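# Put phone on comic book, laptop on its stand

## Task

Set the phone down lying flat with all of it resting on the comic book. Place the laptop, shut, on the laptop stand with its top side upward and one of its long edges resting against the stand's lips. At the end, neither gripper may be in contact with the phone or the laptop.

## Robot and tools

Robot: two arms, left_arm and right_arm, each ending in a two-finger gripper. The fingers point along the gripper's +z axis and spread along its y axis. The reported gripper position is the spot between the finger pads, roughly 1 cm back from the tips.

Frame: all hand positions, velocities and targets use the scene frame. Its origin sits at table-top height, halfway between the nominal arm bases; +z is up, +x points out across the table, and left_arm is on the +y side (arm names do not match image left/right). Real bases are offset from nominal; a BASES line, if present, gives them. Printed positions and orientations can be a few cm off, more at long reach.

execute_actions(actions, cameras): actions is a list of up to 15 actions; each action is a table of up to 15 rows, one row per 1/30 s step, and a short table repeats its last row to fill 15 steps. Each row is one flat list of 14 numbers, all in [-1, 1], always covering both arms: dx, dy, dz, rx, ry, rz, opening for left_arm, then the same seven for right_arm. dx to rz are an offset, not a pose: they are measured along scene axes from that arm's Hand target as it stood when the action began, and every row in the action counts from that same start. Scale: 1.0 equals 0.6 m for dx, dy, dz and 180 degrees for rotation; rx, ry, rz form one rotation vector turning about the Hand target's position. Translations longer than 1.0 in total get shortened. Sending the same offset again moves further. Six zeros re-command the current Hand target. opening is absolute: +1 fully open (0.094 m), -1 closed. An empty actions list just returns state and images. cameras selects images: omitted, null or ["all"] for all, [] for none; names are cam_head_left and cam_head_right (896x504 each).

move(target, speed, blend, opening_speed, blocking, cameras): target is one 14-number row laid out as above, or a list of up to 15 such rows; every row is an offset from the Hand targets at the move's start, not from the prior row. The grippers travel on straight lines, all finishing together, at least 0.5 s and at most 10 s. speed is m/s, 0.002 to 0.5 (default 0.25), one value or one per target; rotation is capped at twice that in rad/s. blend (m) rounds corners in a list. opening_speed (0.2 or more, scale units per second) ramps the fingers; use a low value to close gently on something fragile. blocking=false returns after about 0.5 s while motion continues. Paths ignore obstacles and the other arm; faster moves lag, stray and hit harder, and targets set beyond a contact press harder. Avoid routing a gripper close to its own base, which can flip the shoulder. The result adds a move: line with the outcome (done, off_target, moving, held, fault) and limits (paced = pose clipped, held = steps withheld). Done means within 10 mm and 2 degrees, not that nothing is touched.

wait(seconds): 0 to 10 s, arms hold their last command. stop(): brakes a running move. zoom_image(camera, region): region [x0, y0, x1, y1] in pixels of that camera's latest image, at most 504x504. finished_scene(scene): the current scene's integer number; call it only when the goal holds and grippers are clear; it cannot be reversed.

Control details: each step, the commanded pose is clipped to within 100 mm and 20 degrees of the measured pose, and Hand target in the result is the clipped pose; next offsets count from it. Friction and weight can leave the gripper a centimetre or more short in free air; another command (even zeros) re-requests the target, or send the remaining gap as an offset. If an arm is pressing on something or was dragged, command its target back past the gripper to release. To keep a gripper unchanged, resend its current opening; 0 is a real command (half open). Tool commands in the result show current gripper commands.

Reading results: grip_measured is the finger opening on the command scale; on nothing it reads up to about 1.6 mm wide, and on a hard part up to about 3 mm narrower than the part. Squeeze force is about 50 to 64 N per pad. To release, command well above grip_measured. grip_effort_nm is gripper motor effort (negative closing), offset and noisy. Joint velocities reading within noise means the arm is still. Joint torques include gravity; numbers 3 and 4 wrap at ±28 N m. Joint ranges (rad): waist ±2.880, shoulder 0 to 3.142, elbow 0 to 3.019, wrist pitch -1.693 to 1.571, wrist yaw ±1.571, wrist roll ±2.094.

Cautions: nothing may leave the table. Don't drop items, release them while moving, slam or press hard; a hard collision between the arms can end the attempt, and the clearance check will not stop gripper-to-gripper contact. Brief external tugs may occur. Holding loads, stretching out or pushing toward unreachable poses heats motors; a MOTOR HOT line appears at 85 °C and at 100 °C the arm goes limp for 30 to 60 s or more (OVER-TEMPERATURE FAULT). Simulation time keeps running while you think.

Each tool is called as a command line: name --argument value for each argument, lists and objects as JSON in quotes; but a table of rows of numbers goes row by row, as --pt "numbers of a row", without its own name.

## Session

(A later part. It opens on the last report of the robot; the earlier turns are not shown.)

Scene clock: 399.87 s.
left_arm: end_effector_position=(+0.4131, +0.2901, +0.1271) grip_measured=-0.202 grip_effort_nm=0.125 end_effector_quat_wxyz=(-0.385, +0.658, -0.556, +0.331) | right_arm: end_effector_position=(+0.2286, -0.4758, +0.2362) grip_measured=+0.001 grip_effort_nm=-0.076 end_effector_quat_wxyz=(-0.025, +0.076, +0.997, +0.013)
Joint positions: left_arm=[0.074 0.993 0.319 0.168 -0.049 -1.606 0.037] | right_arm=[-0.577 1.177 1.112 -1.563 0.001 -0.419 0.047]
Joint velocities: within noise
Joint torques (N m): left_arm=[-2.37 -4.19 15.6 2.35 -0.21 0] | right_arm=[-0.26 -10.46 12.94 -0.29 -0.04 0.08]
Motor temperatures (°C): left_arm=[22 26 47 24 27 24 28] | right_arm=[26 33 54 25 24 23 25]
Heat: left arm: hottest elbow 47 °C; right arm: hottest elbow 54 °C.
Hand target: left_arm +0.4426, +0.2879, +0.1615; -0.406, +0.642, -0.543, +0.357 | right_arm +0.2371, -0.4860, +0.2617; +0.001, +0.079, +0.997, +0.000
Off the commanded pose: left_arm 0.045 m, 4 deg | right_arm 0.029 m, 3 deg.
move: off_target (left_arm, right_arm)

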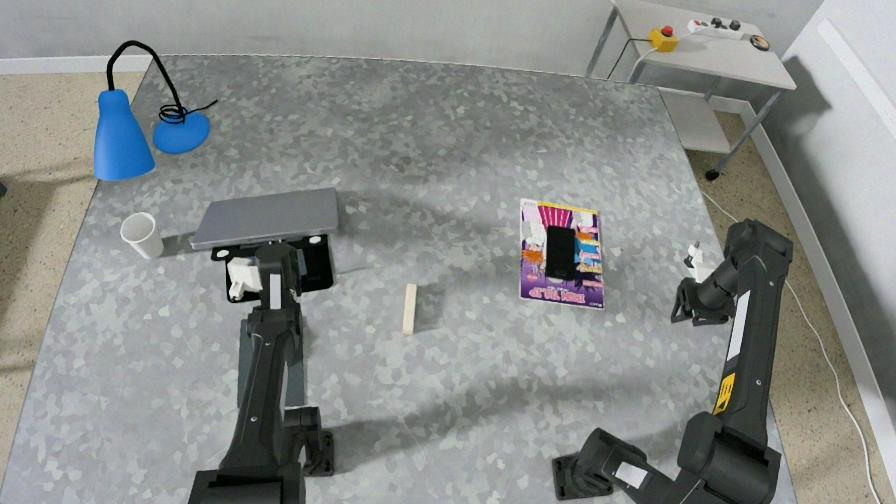

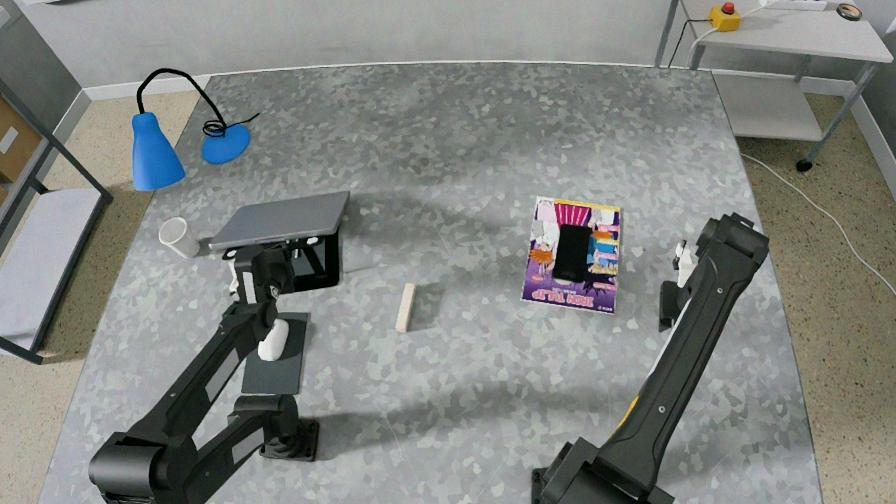

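move --pt "-0.16 0.0 -0.02 0 0 0 -0.2 0 0 0 0 0 0 0" --pt "-0.16 0.0 0.09 0 0 0 -0.2 0 0 0 0 0 0 0" --pt "-0.06 0.0 0.06 0 0 0 -0.2 0 0 0 0 0 0 0" --speed 0.07

zoom_image --camera "cam_head_left" --region '[180, 180, 350, 300]'

zoom_image --camera "cam_head_right" --region '[190, 180, 360, 300]'

Scene clock: 407.63 s.
left_arm: end_effector_position=(+0.3788, +0.2894, +0.1554) grip_measured=-0.202 grip_effort_nm=0.125 end_effector_quat_wxyz=(-0.382, +0.660, -0.556, +0.330) | right_arm: end_effector_position=(+0.2286, -0.4758, +0.2362) grip_measured=+0.001 grip_effort_nm=-0.085 end_effector_quat_wxyz=(-0.025, +0.076, +0.997, +0.013)
Joint positions: left_arm=[0.088 0.751 0.312 -0.074 -0.037 -1.604 0.037] | right_arm=[-0.577 1.177 1.112 -1.563 0.001 -0.419 0.047]
Joint velocities: within noise
Joint torques (N m): left_arm=[-2.96 -2.67 17.51 2.45 -0.19 0.04] | right_arm=[-0.38 -10.58 12.93 -0.28 -0.04 0.08]
Motor temperatures (°C): left_arm=[22 26 48 24 27 24 28] | right_arm=[26 33 55 25 24 23 25]
Heat: left arm: hottest elbow 48 °C; right arm: hottest elbow 55 °C.
Hand target: left_arm +0.4066, +0.2880, +0.1978; -0.406, +0.642, -0.543, +0.357 | right_arm +0.2371, -0.4860, +0.2617; +0.001, +0.079, +0.997, +0.000
Off the commanded pose: left_arm 0.050 m, 5 deg | right_arm 0.029 m, 3 deg.
move: off_target (left_arm, right_arm)

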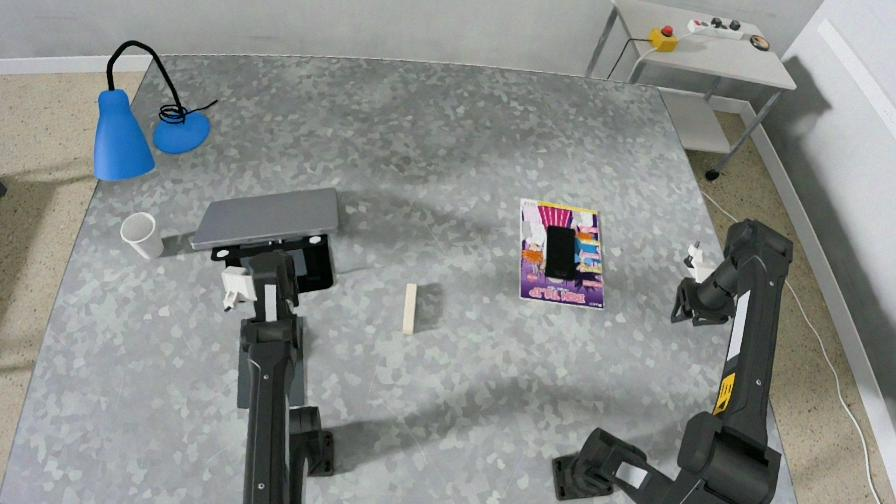

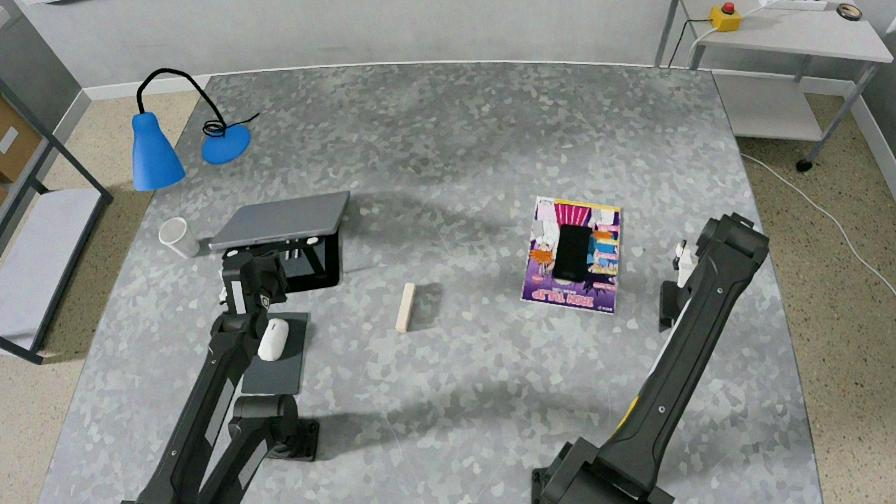

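Scaled by 2.965.

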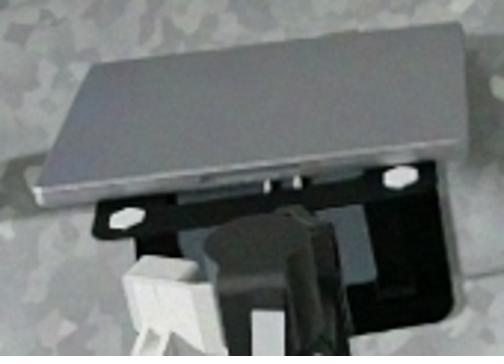

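Scaled by 2.965.

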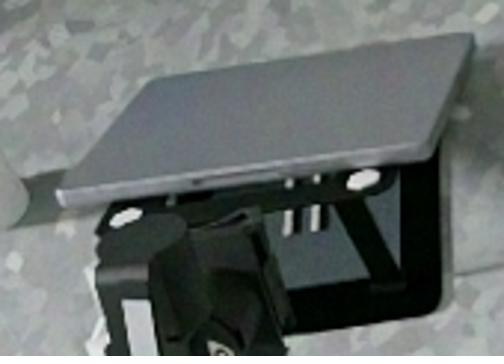

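move --pt "-0.03 0.0 0.05 0 0 0 -0.2 0 0 0 0 0 0 0" --pt "0.0 0.0 0.05 0 0 0 -0.2 0 0 0 0 0 0 0" --speed 0.06

zoom_image --camera "cam_head_left" --region '[180, 180, 350, 300]'

zoom_image --camera "cam_head_right" --region '[190, 180, 360, 300]'

Scene clock: 411.97 s.
left_arm: end_effector_position=(+0.3814, +0.2896, +0.1827) grip_measured=-0.202 grip_effort_nm=0.120 end_effector_quat_wxyz=(-0.382, +0.660, -0.556, +0.330) | right_arm: end_effector_position=(+0.2286, -0.4758, +0.2362) grip_measured=+0.001 grip_effort_nm=-0.081 end_effector_quat_wxyz=(-0.025, +0.076, +0.997, +0.013)
Joint positions: left_arm=[0.088 0.71 0.376 -0.18 -0.036 -1.604 0.037] | right_arm=[-0.577 1.177 1.112 -1.563 0.001 -0.419 0.047]
Joint velocities: within noise
Joint torques (N m): left_arm=[-2.96 -2.02 18.35 2.33 -0.26 0.02] | right_arm=[-0.38 -10.46 12.93 -0.31 -0.04 0.09]
Motor temperatures (°C): left_arm=[22 26 48 24 27 24 28] | right_arm=[26 33 55 25 24 23 25]
Heat: left arm: hottest elbow 48 °C; right arm: hottest elbow 55 °C.
Hand target: left_arm +0.4066, +0.2879, +0.2276; -0.406, +0.642, -0.543, +0.357 | right_arm +0.2371, -0.4860, +0.2617; +0.001, +0.079, +0.997, +0.000
Off the commanded pose: left_arm 0.052 m, 5 deg | right_arm 0.029 m, 3 deg.
move: off_target (left_arm, right_arm)

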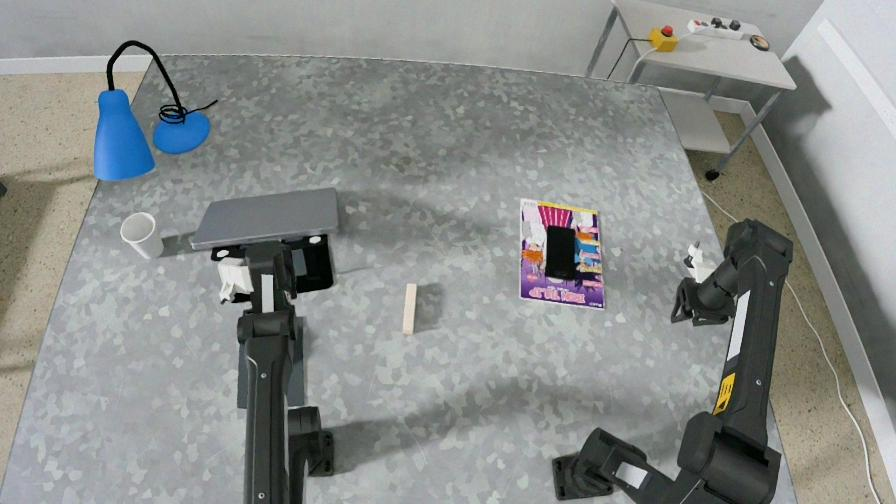

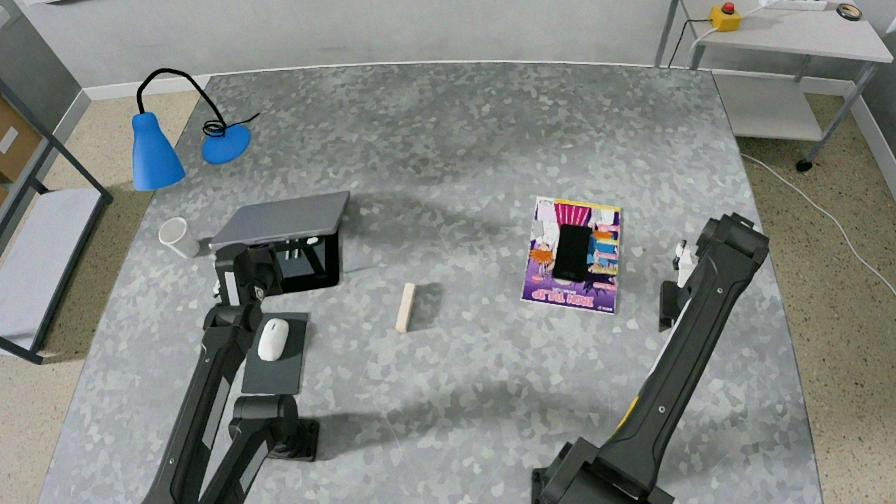

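Scaled by 2.965.

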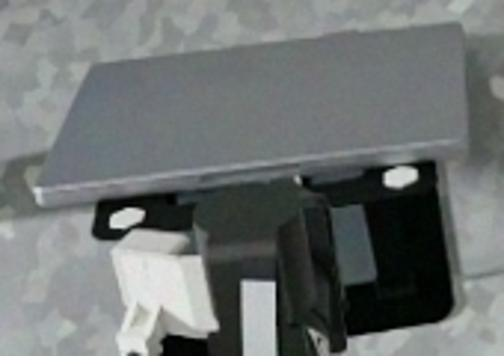

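Scaled by 2.965.

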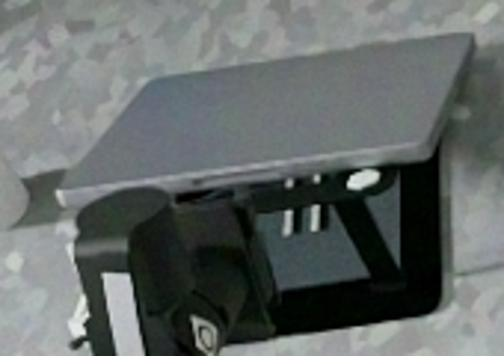

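execute_actions --actions '[]' --cameras '["cam_head_left"]'

zoom_image --camera "cam_head_left" --region '[140, 140, 400, 300]'

Scene clock: 421.43 s.
left_arm: end_effector_position=(+0.3814, +0.2896, +0.1827) grip_measured=-0.202 grip_effort_nm=0.120 end_effector_quat_wxyz=(-0.382, +0.660, -0.556, +0.330) | right_arm: end_effector_position=(+0.2286, -0.4758, +0.2362) grip_measured=+0.001 grip_effort_nm=-0.081 end_effector_quat_wxyz=(-0.025, +0.076, +0.997, +0.013)
Joint positions: left_arm=[0.088 0.71 0.376 -0.18 -0.036 -1.604 0.037] | right_arm=[-0.577 1.177 1.112 -1.563 0.001 -0.419 0.047]
Joint velocities: within noise
Joint torques (N m): left_arm=[-2.26 -2.32 18.3 2.25 -0.2 0.01] | right_arm=[-0.26 -10.4 12.93 -0.28 -0.03 0.09]
Motor temperatures (°C): left_arm=[22 26 51 24 27 24 28] | right_arm=[26 33 55 25 24 23 25]
Heat: left arm: hottest elbow 51 °C; right arm: hottest elbow 55 °C.
Hand target: left_arm +0.4066, +0.2879, +0.2276; -0.406, +0.642, -0.543, +0.357 | right_arm +0.2371, -0.4860, +0.2617; +0.001, +0.079, +0.997, +0.000
Tool commands: left_gripper/opening=-0.2 right_gripper/opening=+0.0
Off the commanded pose: left_arm 0.052 m, 5 deg | right_arm 0.029 m, 3 deg.
Images, in order (width x height): cam_head_left 896x504.

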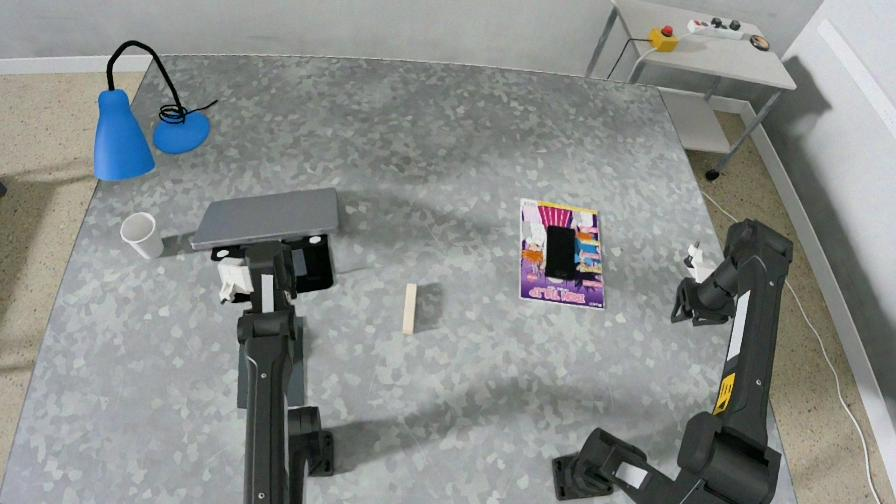

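Scaled by 1.938.

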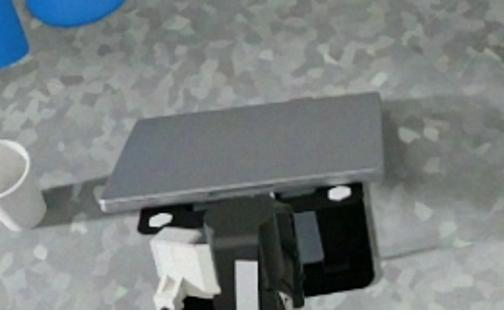

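move --target '[0.092,0,-0.038,0,0,0,-0.2,0,0,0,0,0,0,0]' --speed 0.06 --cameras '["cam_head_left","cam_head_right"]'

zoom_image --camera "cam_head_right" --region '[140, 140, 400, 300]'

Scene clock: 425.77 s.
left_arm: end_effector_position=(+0.4329, +0.2906, +0.1658) grip_measured=-0.202 grip_effort_nm=0.120 end_effector_quat_wxyz=(-0.384, +0.658, -0.557, +0.329) | right_arm: end_effector_position=(+0.2286, -0.4758, +0.2362) grip_measured=+0.001 grip_effort_nm=-0.081 end_effector_quat_wxyz=(-0.025, +0.076, +0.997, +0.013)
Joint positions: left_arm=[0.067 0.964 0.43 0.023 -0.055 -1.608 0.037] | right_arm=[-0.577 1.177 1.112 -1.563 0.001 -0.419 0.047]
Joint velocities: within noise
Joint torques (N m): left_arm=[-2.61 -4.72 16.8 2.44 -0.12 0] | right_arm=[-0.38 -10.46 12.93 -0.29 -0.04 0.09]
Motor temperatures (°C): left_arm=[22 26 52 24 27 24 28] | right_arm=[26 33 55 25 24 23 25]
Heat: left arm: hottest elbow 52 °C; right arm: hottest elbow 55 °C.
Hand target: left_arm +0.4618, +0.2879, +0.2047; -0.406, +0.642, -0.544, +0.357 | right_arm +0.2371, -0.4860, +0.2617; +0.001, +0.079, +0.997, +0.000
Off the commanded pose: left_arm 0.049 m, 5 deg | right_arm 0.029 m, 3 deg.
move: off_target (left_arm, right_arm)

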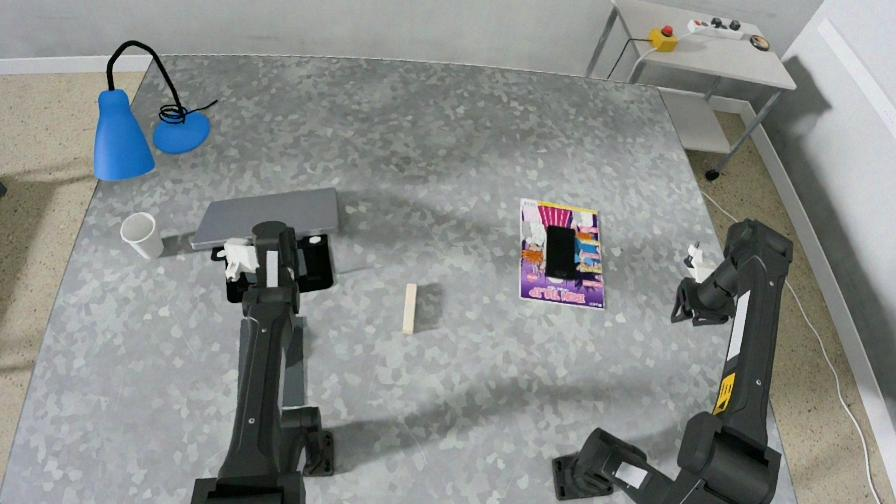

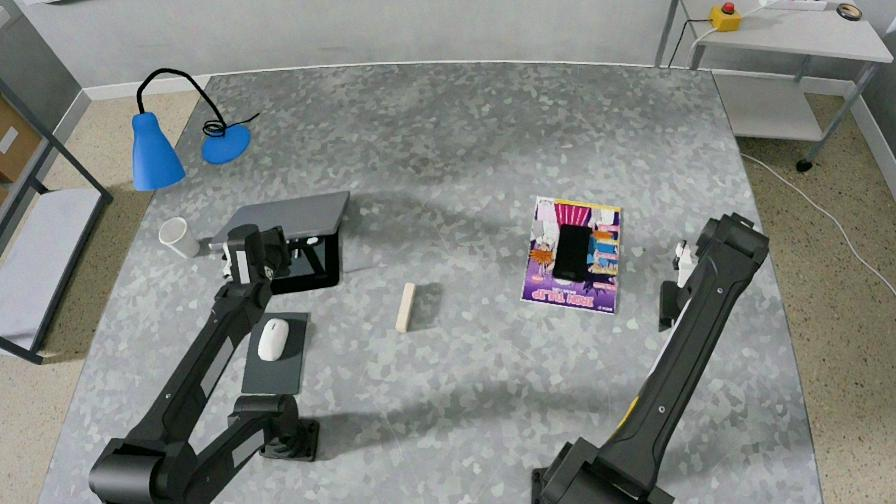

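Scaled by 1.938.

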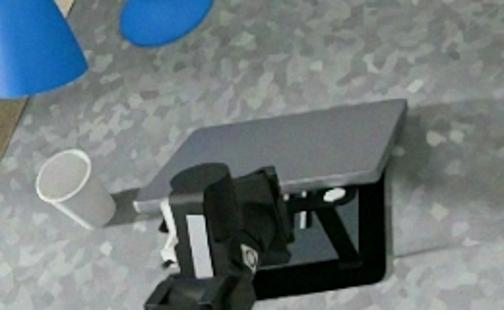

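move --target '[0,0,0,0,0,0,-0.95,0,0,0,0,0,0,0]' --opening_speed 0.4 --cameras '["cam_head_right"]'

zoom_image --camera "cam_head_right" --region '[140, 140, 400, 300]'

Scene clock: 429.87 s.
left_arm: end_effector_position=(+0.4329, +0.2906, +0.1654) grip_measured=-0.947 grip_effort_nm=-0.085 end_effector_quat_wxyz=(-0.384, +0.659, -0.557, +0.329) | right_arm: end_effector_position=(+0.2286, -0.4758, +0.2362) grip_measured=+0.001 grip_effort_nm=-0.081 end_effector_quat_wxyz=(-0.025, +0.076, +0.997, +0.013)
Joint positions: left_arm=[0.067 0.965 0.43 0.024 -0.055 -1.608 0.002] | right_arm=[-0.577 1.177 1.112 -1.563 0.001 -0.419 0.047]
Joint velocities: within noise
Joint torques (N m): left_arm=[-2.26 -5.25 16.99 2.41 -0.22 -0.02] | right_arm=[-0.32 -10.46 12.94 -0.29 -0.04 0.09]
Motor temperatures (°C): left_arm=[22 25 51 24 27 24 27] | right_arm=[26 33 55 25 24 23 25]
Heat: left arm: hottest elbow 51 °C; right arm: hottest elbow 55 °C.
Hand target: left_arm +0.4618, +0.2879, +0.2046; -0.406, +0.642, -0.544, +0.357 | right_arm +0.2371, -0.4860, +0.2617; +0.001, +0.079, +0.997, +0.000
Off the commanded pose: left_arm 0.049 m, 5 deg | right_arm 0.029 m, 3 deg.
move: off_target (left_arm, right_arm)
Images, in order (width x height): cam_head_right 896x504.

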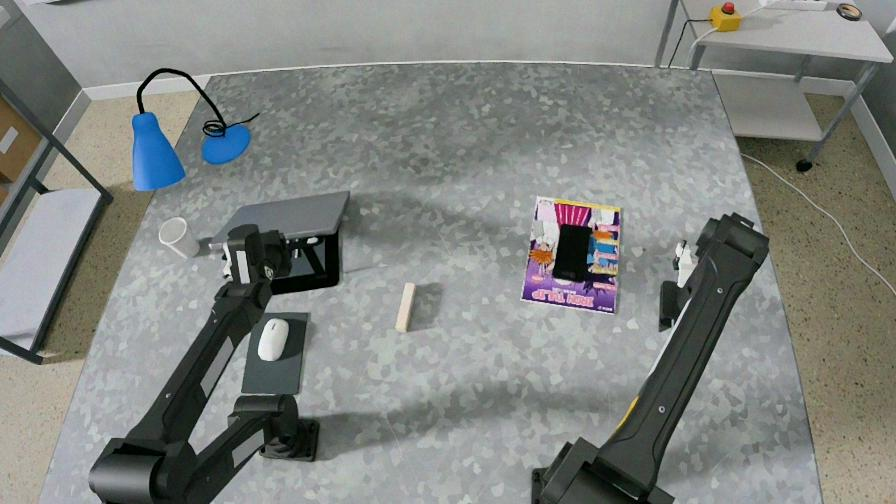

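Scaled by 1.938.

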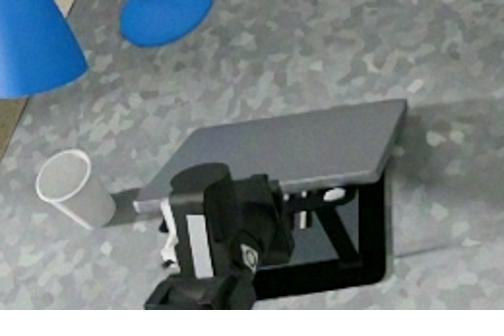

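move --pt "0 0 0 0 0 0 -0.2 0 0 0 0 0 0 0" --pt "0.055 0 -0.026 0 0 0 -0.2 0 0 0 0 0 0 0" --speed 0.05 --cameras '["cam_head_right"]'

zoom_image --camera "cam_head_right" --region '[180, 160, 380, 300]'

move --target '[0,0,0,0,0,0,-0.95,0,0,0,0,0,0,0]' --opening_speed 0.4 --cameras '[]'

Scene clock: 435.77 s.
left_arm: end_effector_position=(+0.4617, +0.2885, +0.1594) grip_measured=-0.202 grip_effort_nm=0.129 end_effector_quat_wxyz=(-0.387, +0.655, -0.555, +0.336) | right_arm: end_effector_position=(+0.2286, -0.4758, +0.2362) grip_measured=+0.001 grip_effort_nm=-0.081 end_effector_quat_wxyz=(-0.025, +0.076, +0.997, +0.013)
Joint positions: left_arm=[0.053 1.087 0.47 0.121 -0.063 -1.617 0.037] | right_arm=[-0.577 1.177 1.112 -1.563 0.001 -0.419 0.047]
Joint velocities: within noise
Joint torques (N m): left_arm=[-2.61 -3.66 16.62 2.7 -0.2 0] | right_arm=[-0.32 -10.52 12.92 -0.28 -0.04 0.09]
Motor temperatures (°C): left_arm=[22 25 51 24 27 24 27] | right_arm=[26 33 55 25 24 23 25]
Heat: left arm: hottest elbow 51 °C; right arm: hottest elbow 55 °C.
Hand target: left_arm +0.4948, +0.2879, +0.1892; -0.406, +0.642, -0.543, +0.357 | right_arm +0.2371, -0.4860, +0.2617; +0.001, +0.079, +0.997, +0.000
Off the commanded pose: left_arm 0.044 m, 4 deg | right_arm 0.029 m, 3 deg.
move: off_target (left_arm, right_arm)
Images, in order (width x height): cam_head_right 896x504.

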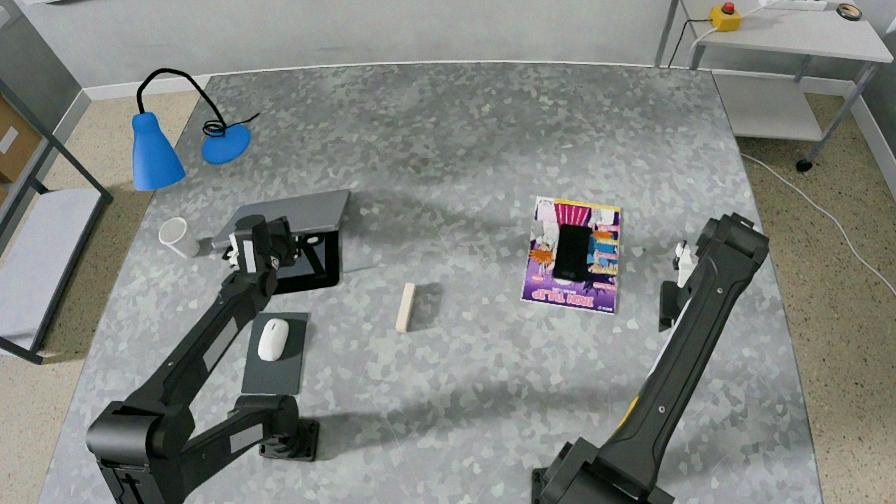

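Scaled by 2.520.

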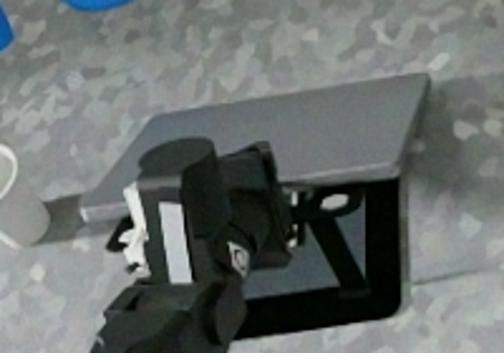

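Scene clock: 437.97 s.
left_arm: end_effector_position=(+0.4669, +0.2867, +0.1543) grip_measured=-0.947 grip_effort_nm=-0.085 end_effector_quat_wxyz=(-0.383, +0.656, -0.558, +0.333) | right_arm: end_effector_position=(+0.2286, -0.4758, +0.2362) grip_measured=+0.001 grip_effort_nm=-0.076 end_effector_quat_wxyz=(-0.025, +0.076, +0.997, +0.013)
Joint positions: left_arm=[0.048 1.115 0.479 0.129 -0.064 -1.617 0.002] | right_arm=[-0.577 1.177 1.112 -1.563 0.001 -0.419 0.047]
Joint velocities: within noise
Joint torques (N m): left_arm=[-2.26 -6.48 15.75 2.52 -0.19 0.03] | right_arm=[-0.38 -10.46 12.94 -0.27 -0.03 0.08]
Motor temperatures (°C): left_arm=[22 25 51 24 27 24 27] | right_arm=[26 33 55 25 24 23 25]
Heat: left arm: hottest elbow 51 °C; right arm: hottest elbow 55 °C.
Hand target: left_arm +0.4948, +0.2880, +0.1891; -0.406, +0.642, -0.543, +0.357 | right_arm +0.2371, -0.4860, +0.2617; +0.001, +0.079, +0.997, +0.000
Off the commanded pose: left_arm 0.045 m, 4 deg | right_arm 0.029 m, 3 deg.
move: off_target (left_arm, right_arm)
No camera images: "cameras" was empty.

move --pt "-0.1 0 0.04 0 0 0 -0.95 0 0 0 0 0 0 0" --pt "-0.25 -0.05 0.15 0 0 0 -0.95 0 0 0 0 0 0 0" --pt "-0.25 -0.5 0.15 0 0 0 -0.95 0 0 0 0 0 0 0" --speed 0.2 --blend 0.02 --cameras '["cam_head_left","cam_head_right"]'

zoom_image --camera "cam_head_left" --region '[180, 170, 360, 310]'

zoom_image --camera "cam_head_right" --region '[190, 170, 370, 310]'

Scene clock: 444.63 s.
left_arm: end_effector_position=(+0.3353, +0.0100, +0.2440) grip_measured=-0.948 grip_effort_nm=-0.085 end_effector_quat_wxyz=(-0.431, +0.575, -0.596, +0.359) | right_arm: end_effector_position=(+0.2286, -0.4758, +0.2362) grip_measured=+0.001 grip_effort_nm=-0.085 end_effector_quat_wxyz=(-0.025, +0.076, +0.997, +0.013)
Joint positions: left_arm=[-1.061 0.983 0.647 -0.391 -0.978 -2.098 0.002] | right_arm=[-0.577 1.177 1.112 -1.563 0.001 -0.419 0.047]
Joint velocities: within noise
Joint torques (N m): left_arm=[-2.84 -5.42 17.28 1.85 -0.58 -0.04] | right_arm=[-0.32 -10.46 12.93 -0.29 -0.04 0.09]
Motor temperatures (°C): left_arm=[22 25 50 24 27 24 27] | right_arm=[26 33 55 25 24 23 25]
Heat: left arm: hottest elbow 50 °C; right arm: hottest elbow 55 °C.
Hand target: left_arm +0.3447, -0.0121, +0.2792; -0.406, +0.642, -0.544, +0.357 | right_arm +0.2371, -0.4860, +0.2617; +0.001, +0.079, +0.997, +0.000
Off the commanded pose: left_arm 0.043 m, 10 deg | right_arm 0.029 m, 3 deg.
joint sent to its limit (left arm) — joint 6 (wrist roll), lower limit. The joint targets are off in orientation, not in position.
move: off_target (left_arm, right_arm)

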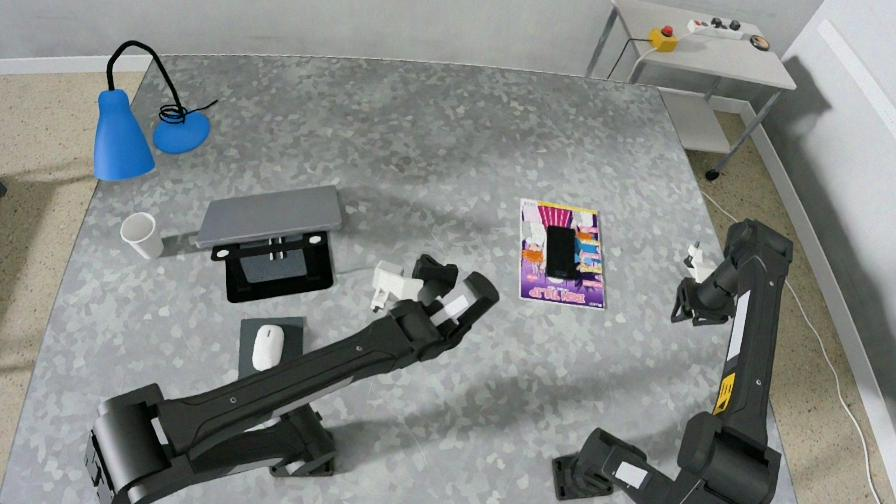

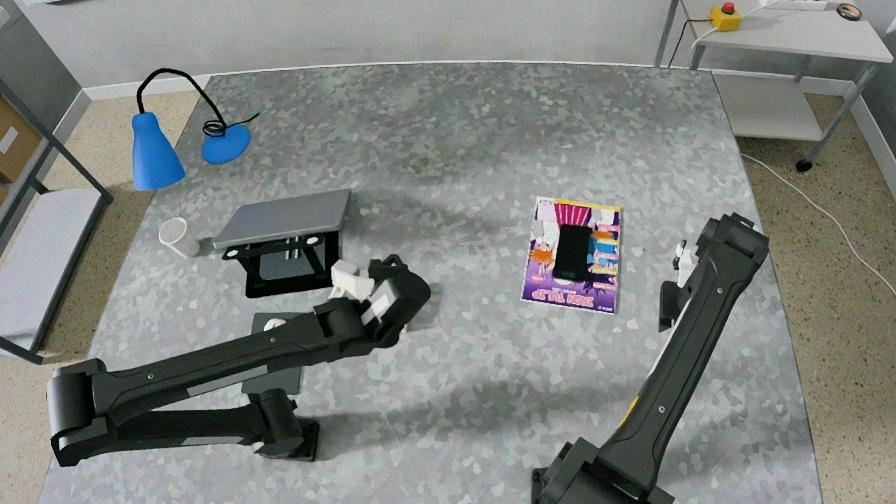

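Scaled by 2.800.

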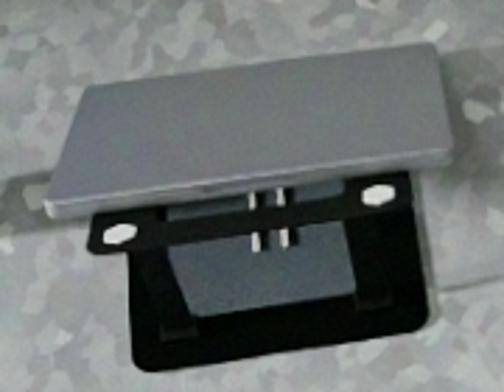

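Scaled by 2.800.

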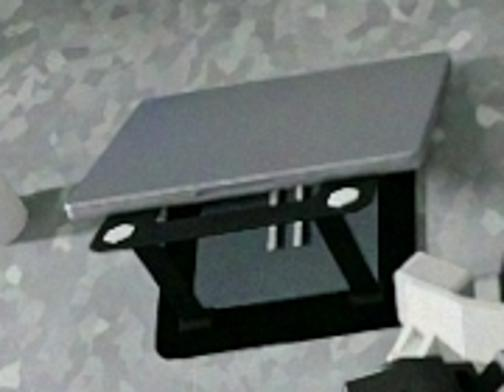

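zoom_image --camera "cam_head_left" --region '[200, 175, 350, 255]'

zoom_image --camera "cam_head_right" --region '[210, 180, 360, 260]'

Scaled by 3.360.

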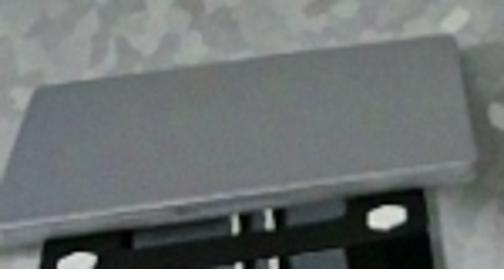

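Scaled by 3.360.

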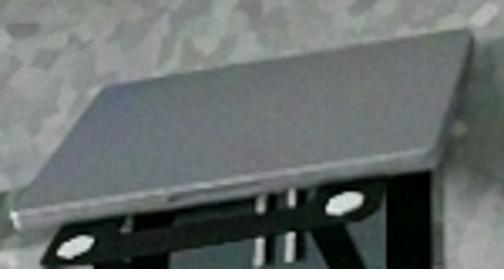

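move --pt "0 0.45 0 0 0 0 -0.95 0 0 0 0 0 0 0" --pt "0.15 0.51 -0.11 0 0 0 -0.95 0 0 0 0 0 0 0" --pt "0.27 0.51 -0.16 0 0 0 -0.95 0 0 0 0 0 0 0" --speed '[0.2,0.15,0.04]' --cameras '[]'

move --pt "-0.12 0 0.05 0 0 0 -0.95 0 0 0 0 0 0 0" --pt "-0.27 -0.05 0.16 0 0 0 -0.95 0 0 0 0 0 0 0" --pt "-0.27 -0.51 0.16 0 0 0 -0.95 0 0 0 0 0 0 0" --speed 0.2 --blend 0.02 --cameras '["cam_head_left"]'

zoom_image --camera "cam_head_left" --region '[180, 170, 360, 310]'

Scene clock: 463.20 s.
left_arm: end_effector_position=(+0.4774, +0.2953, +0.1491) grip_measured=-0.948 grip_effort_nm=-0.081 end_effector_quat_wxyz=(-0.383, +0.660, -0.554, +0.334) | right_arm: end_effector_position=(+0.2286, -0.4758, +0.2362) grip_measured=+0.001 grip_effort_nm=-0.081 end_effector_quat_wxyz=(-0.025, +0.076, +0.997, +0.013)
Joint positions: left_arm=[0.071 1.166 0.497 0.164 -0.049 -1.616 0.002] | right_arm=[-0.577 1.177 1.112 -1.563 0.001 -0.419 0.047]
Joint velocities: within noise
Joint torques (N m): left_arm=[-1.61 -7 15.62 2.4 -0.2 0.07] | right_arm=[-0.32 -10.52 12.96 -0.29 -0.05 0.08]
Motor temperatures (°C): left_arm=[22 25 51 24 27 24 27] | right_arm=[26 33 55 25 24 23 25]
Heat: left arm: hottest elbow 51 °C; right arm: hottest elbow 55 °C.
Hand target: left_arm +0.5067, +0.2940, +0.1831; -0.406, +0.642, -0.543, +0.357 | right_arm +0.2371, -0.4860, +0.2617; +0.001, +0.079, +0.997, +0.000
Off the commanded pose: left_arm 0.045 m, 4 deg | right_arm 0.029 m, 3 deg.
move: off_target (left_arm, right_arm)
No camera images: "cameras" was empty.

Scene clock: 466.37 s.
left_arm: end_effector_position=(+0.3352, +0.0101, +0.2438) grip_measured=-0.948 grip_effort_nm=-0.081 end_effector_quat_wxyz=(-0.431, +0.575, -0.596, +0.359) | right_arm: end_effector_position=(+0.2286, -0.4758, +0.2362) grip_measured=+0.001 grip_effort_nm=-0.081 end_effector_quat_wxyz=(-0.025, +0.076, +0.997, +0.013)
Joint positions: left_arm=[-1.061 0.983 0.646 -0.391 -0.978 -2.098 0.002] | right_arm=[-0.577 1.177 1.112 -1.563 0.001 -0.419 0.047]
Joint velocities: within noise
Joint torques (N m): left_arm=[-2.73 -5.95 17.39 1.91 -0.51 -0.01] | right_arm=[-0.38 -10.4 12.94 -0.28 -0.04 0.09]
Motor temperatures (°C): left_arm=[22 25 51 24 27 23 27] | right_arm=[26 33 55 25 24 23 25]
Heat: left arm: hottest elbow 51 °C; right arm: hottest elbow 55 °C.
Hand target: left_arm +0.3447, -0.0120, +0.2790; -0.406, +0.642, -0.543, +0.357 | right_arm +0.2371, -0.4860, +0.2617; +0.001, +0.079, +0.997, +0.000
Off the commanded pose: left_arm 0.043 m, 10 deg | right_arm 0.029 m, 3 deg.
joint sent to its limit (left arm) — joint 6 (wrist roll), lower limit. The joint targets are off in orientation, not in position.
move: off_target (left_arm, right_arm)
Images, in order (width x height): cam_head_left 896x504.

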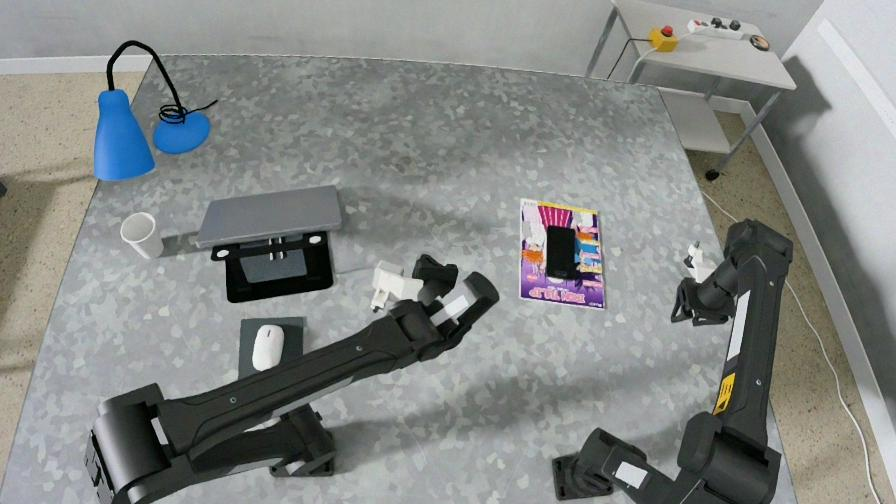

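Scaled by 2.800.

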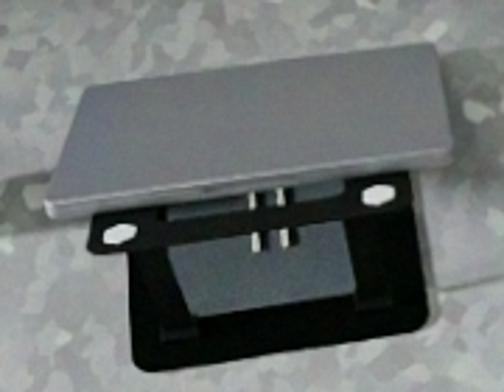

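move --pt "0 0.45 0 0 0 0 -0.95 0 0 0 0 0 0 0" --pt "0.1 0.54 -0.06 0 0 0 -0.95 0 0 0 0 0 0 0" --pt "0.26 0.54 -0.12 0 0 0 -0.95 0 0 0 0 0 0 0" --speed '[0.2,0.15,0.06]' --cameras '["cam_head_right"]'

zoom_image --camera "cam_head_right" --region '[190, 170, 370, 310]'

Scene clock: 473.43 s.
left_arm: end_effector_position=(+0.4714, +0.3134, +0.1698) grip_measured=-0.948 grip_effort_nm=-0.081 end_effector_quat_wxyz=(-0.383, +0.659, -0.556, +0.331) | right_arm: end_effector_position=(+0.2286, -0.4758, +0.2362) grip_measured=+0.001 grip_effort_nm=-0.085 end_effector_quat_wxyz=(-0.025, +0.076, +0.997, +0.013)
Joint positions: left_arm=[0.133 1.104 0.523 0.073 0.004 -1.581 0.002] | right_arm=[-0.577 1.177 1.112 -1.563 0.001 -0.419 0.047]
Joint velocities: within noise
Joint torques (N m): left_arm=[-2.9 -6.53 16.73 2.48 -0.2 -0.05] | right_arm=[-0.32 -10.52 12.93 -0.27 -0.04 0.08]
Motor temperatures (°C): left_arm=[22 25 51 24 27 23 27] | right_arm=[26 33 55 25 24 23 25]
Heat: left arm: hottest elbow 51 °C; right arm: hottest elbow 55 °C.
Hand target: left_arm +0.5007, +0.3119, +0.2070; -0.406, +0.642, -0.543, +0.357 | right_arm +0.2371, -0.4860, +0.2617; +0.001, +0.079, +0.997, +0.000
Off the commanded pose: left_arm 0.047 m, 5 deg | right_arm 0.029 m, 3 deg.
move: off_target (left_arm, right_arm)
Images, in order (width x height): cam_head_right 896x504.

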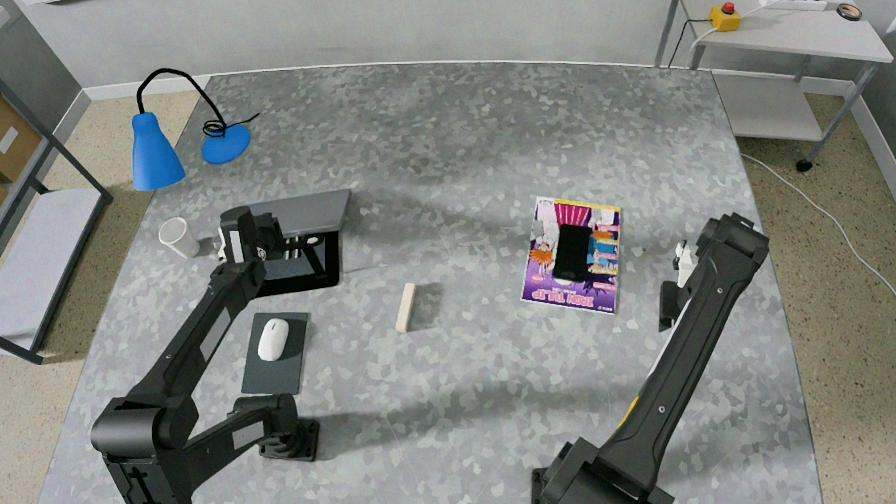

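Scaled by 2.800.

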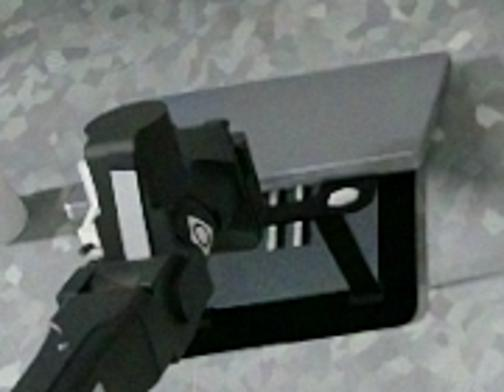

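move --target '[0.04,-0.012,-0.012,0,0,0,-0.95,0,0,0,0,0,0,0]' --speed 0.04 --cameras '["cam_head_right"]'

zoom_image --camera "cam_head_right" --region '[190, 170, 370, 310]'

Scene clock: 476.73 s.
left_arm: end_effector_position=(+0.4950, +0.3072, +0.1643) grip_measured=-0.948 grip_effort_nm=-0.081 end_effector_quat_wxyz=(-0.384, +0.658, -0.556, +0.331) | right_arm: end_effector_position=(+0.2286, -0.4758, +0.2362) grip_measured=+0.001 grip_effort_nm=-0.085 end_effector_quat_wxyz=(-0.025, +0.076, +0.997, +0.013)
Joint positions: left_arm=[0.101 1.19 0.565 0.118 -0.024 -1.594 0.002] | right_arm=[-0.577 1.177 1.112 -1.563 0.001 -0.419 0.047]
Joint velocities: within noise
Joint torques (N m): left_arm=[-2.61 -7.88 16.21 2.51 -0.18 -0.06] | right_arm=[-0.38 -10.46 12.92 -0.29 -0.04 0.09]
Motor temperatures (°C): left_arm=[22 25 51 24 27 23 27] | right_arm=[26 33 55 25 24 23 25]
Heat: left arm: hottest elbow 51 °C; right arm: hottest elbow 55 °C.
Hand target: left_arm +0.5247, +0.3047, +0.1999; -0.406, +0.642, -0.543, +0.357 | right_arm +0.2371, -0.4860, +0.2617; +0.001, +0.079, +0.997, +0.000
Off the commanded pose: left_arm 0.046 m, 5 deg | right_arm 0.029 m, 3 deg.
move: off_target (left_arm, right_arm)
Images, in order (width x height): cam_head_right 896x504.

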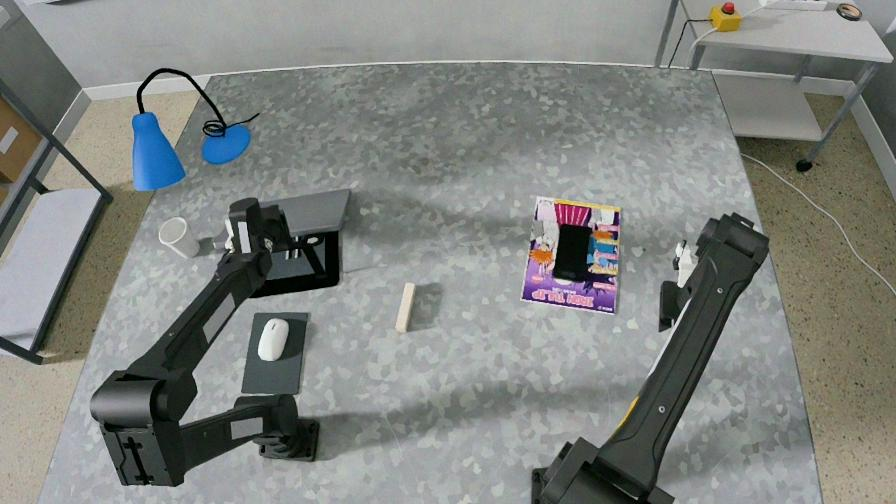

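Scaled by 2.800.

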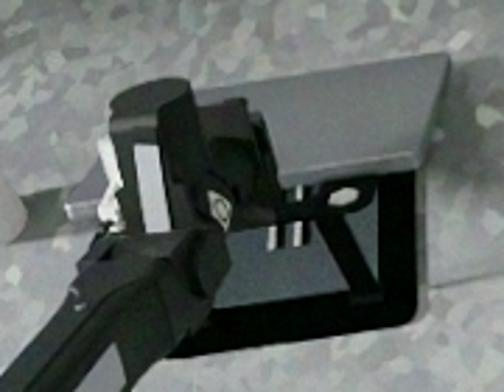

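move --pt "0 0 0.05 0 0 0 -0.95 0 0 0 0 0 0 0" --pt "-0.3 -0.05 0.12 0 0 0 -0.95 0 0 0 0 0 0 0" --pt "-0.3 -0.52 0.12 0 0 0 -0.95 0 0 0 0 0 0 0" --speed 0.2 --blend 0.02 --cameras '["cam_head_left"]'

zoom_image --camera "cam_head_left" --region '[180, 170, 360, 310]'

Scene clock: 486.37 s.
left_arm: end_effector_position=(+0.3350, +0.0149, +0.2367) grip_measured=-0.948 grip_effort_nm=-0.081 end_effector_quat_wxyz=(-0.430, +0.577, -0.596, +0.357) | right_arm: end_effector_position=(+0.2286, -0.4758, +0.2362) grip_measured=+0.001 grip_effort_nm=-0.081 end_effector_quat_wxyz=(-0.025, +0.076, +0.997, +0.013)
Joint positions: left_arm=[-1.053 0.979 0.626 -0.375 -0.972 -2.098 0.002] | right_arm=[-0.577 1.177 1.112 -1.563 0.001 -0.419 0.047]
Joint velocities: within noise
Joint torques (N m): left_arm=[-2.61 -5.13 17.25 1.84 -0.53 0.01] | right_arm=[-0.32 -10.46 12.94 -0.29 -0.03 0.09]
Motor temperatures (°C): left_arm=[22 25 51 24 27 23 27] | right_arm=[26 33 55 25 24 23 25]
Heat: left arm: hottest elbow 51 °C; right arm: hottest elbow 55 °C.
Hand target: left_arm +0.3447, -0.0072, +0.2717; -0.406, +0.642, -0.543, +0.357 | right_arm +0.2371, -0.4860, +0.2617; +0.001, +0.079, +0.997, +0.000
Off the commanded pose: left_arm 0.043 m, 10 deg | right_arm 0.029 m, 3 deg.
joint sent to its limit (left arm) — joint 6 (wrist roll), lower limit. The joint targets are off in orientation, not in position.
move: off_target (left_arm, right_arm); blend cut to 0.0147 m at target 1
Images, in order (width x height): cam_head_left 896x504.

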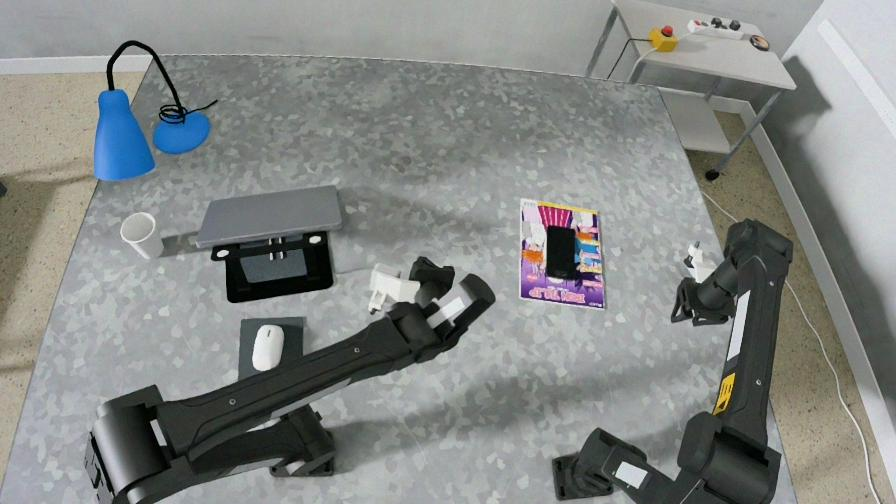

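Scaled by 2.800.

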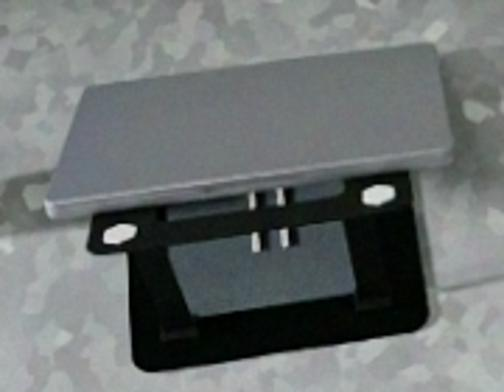

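finished_scene --scene 2

The scene is finished: the task was done.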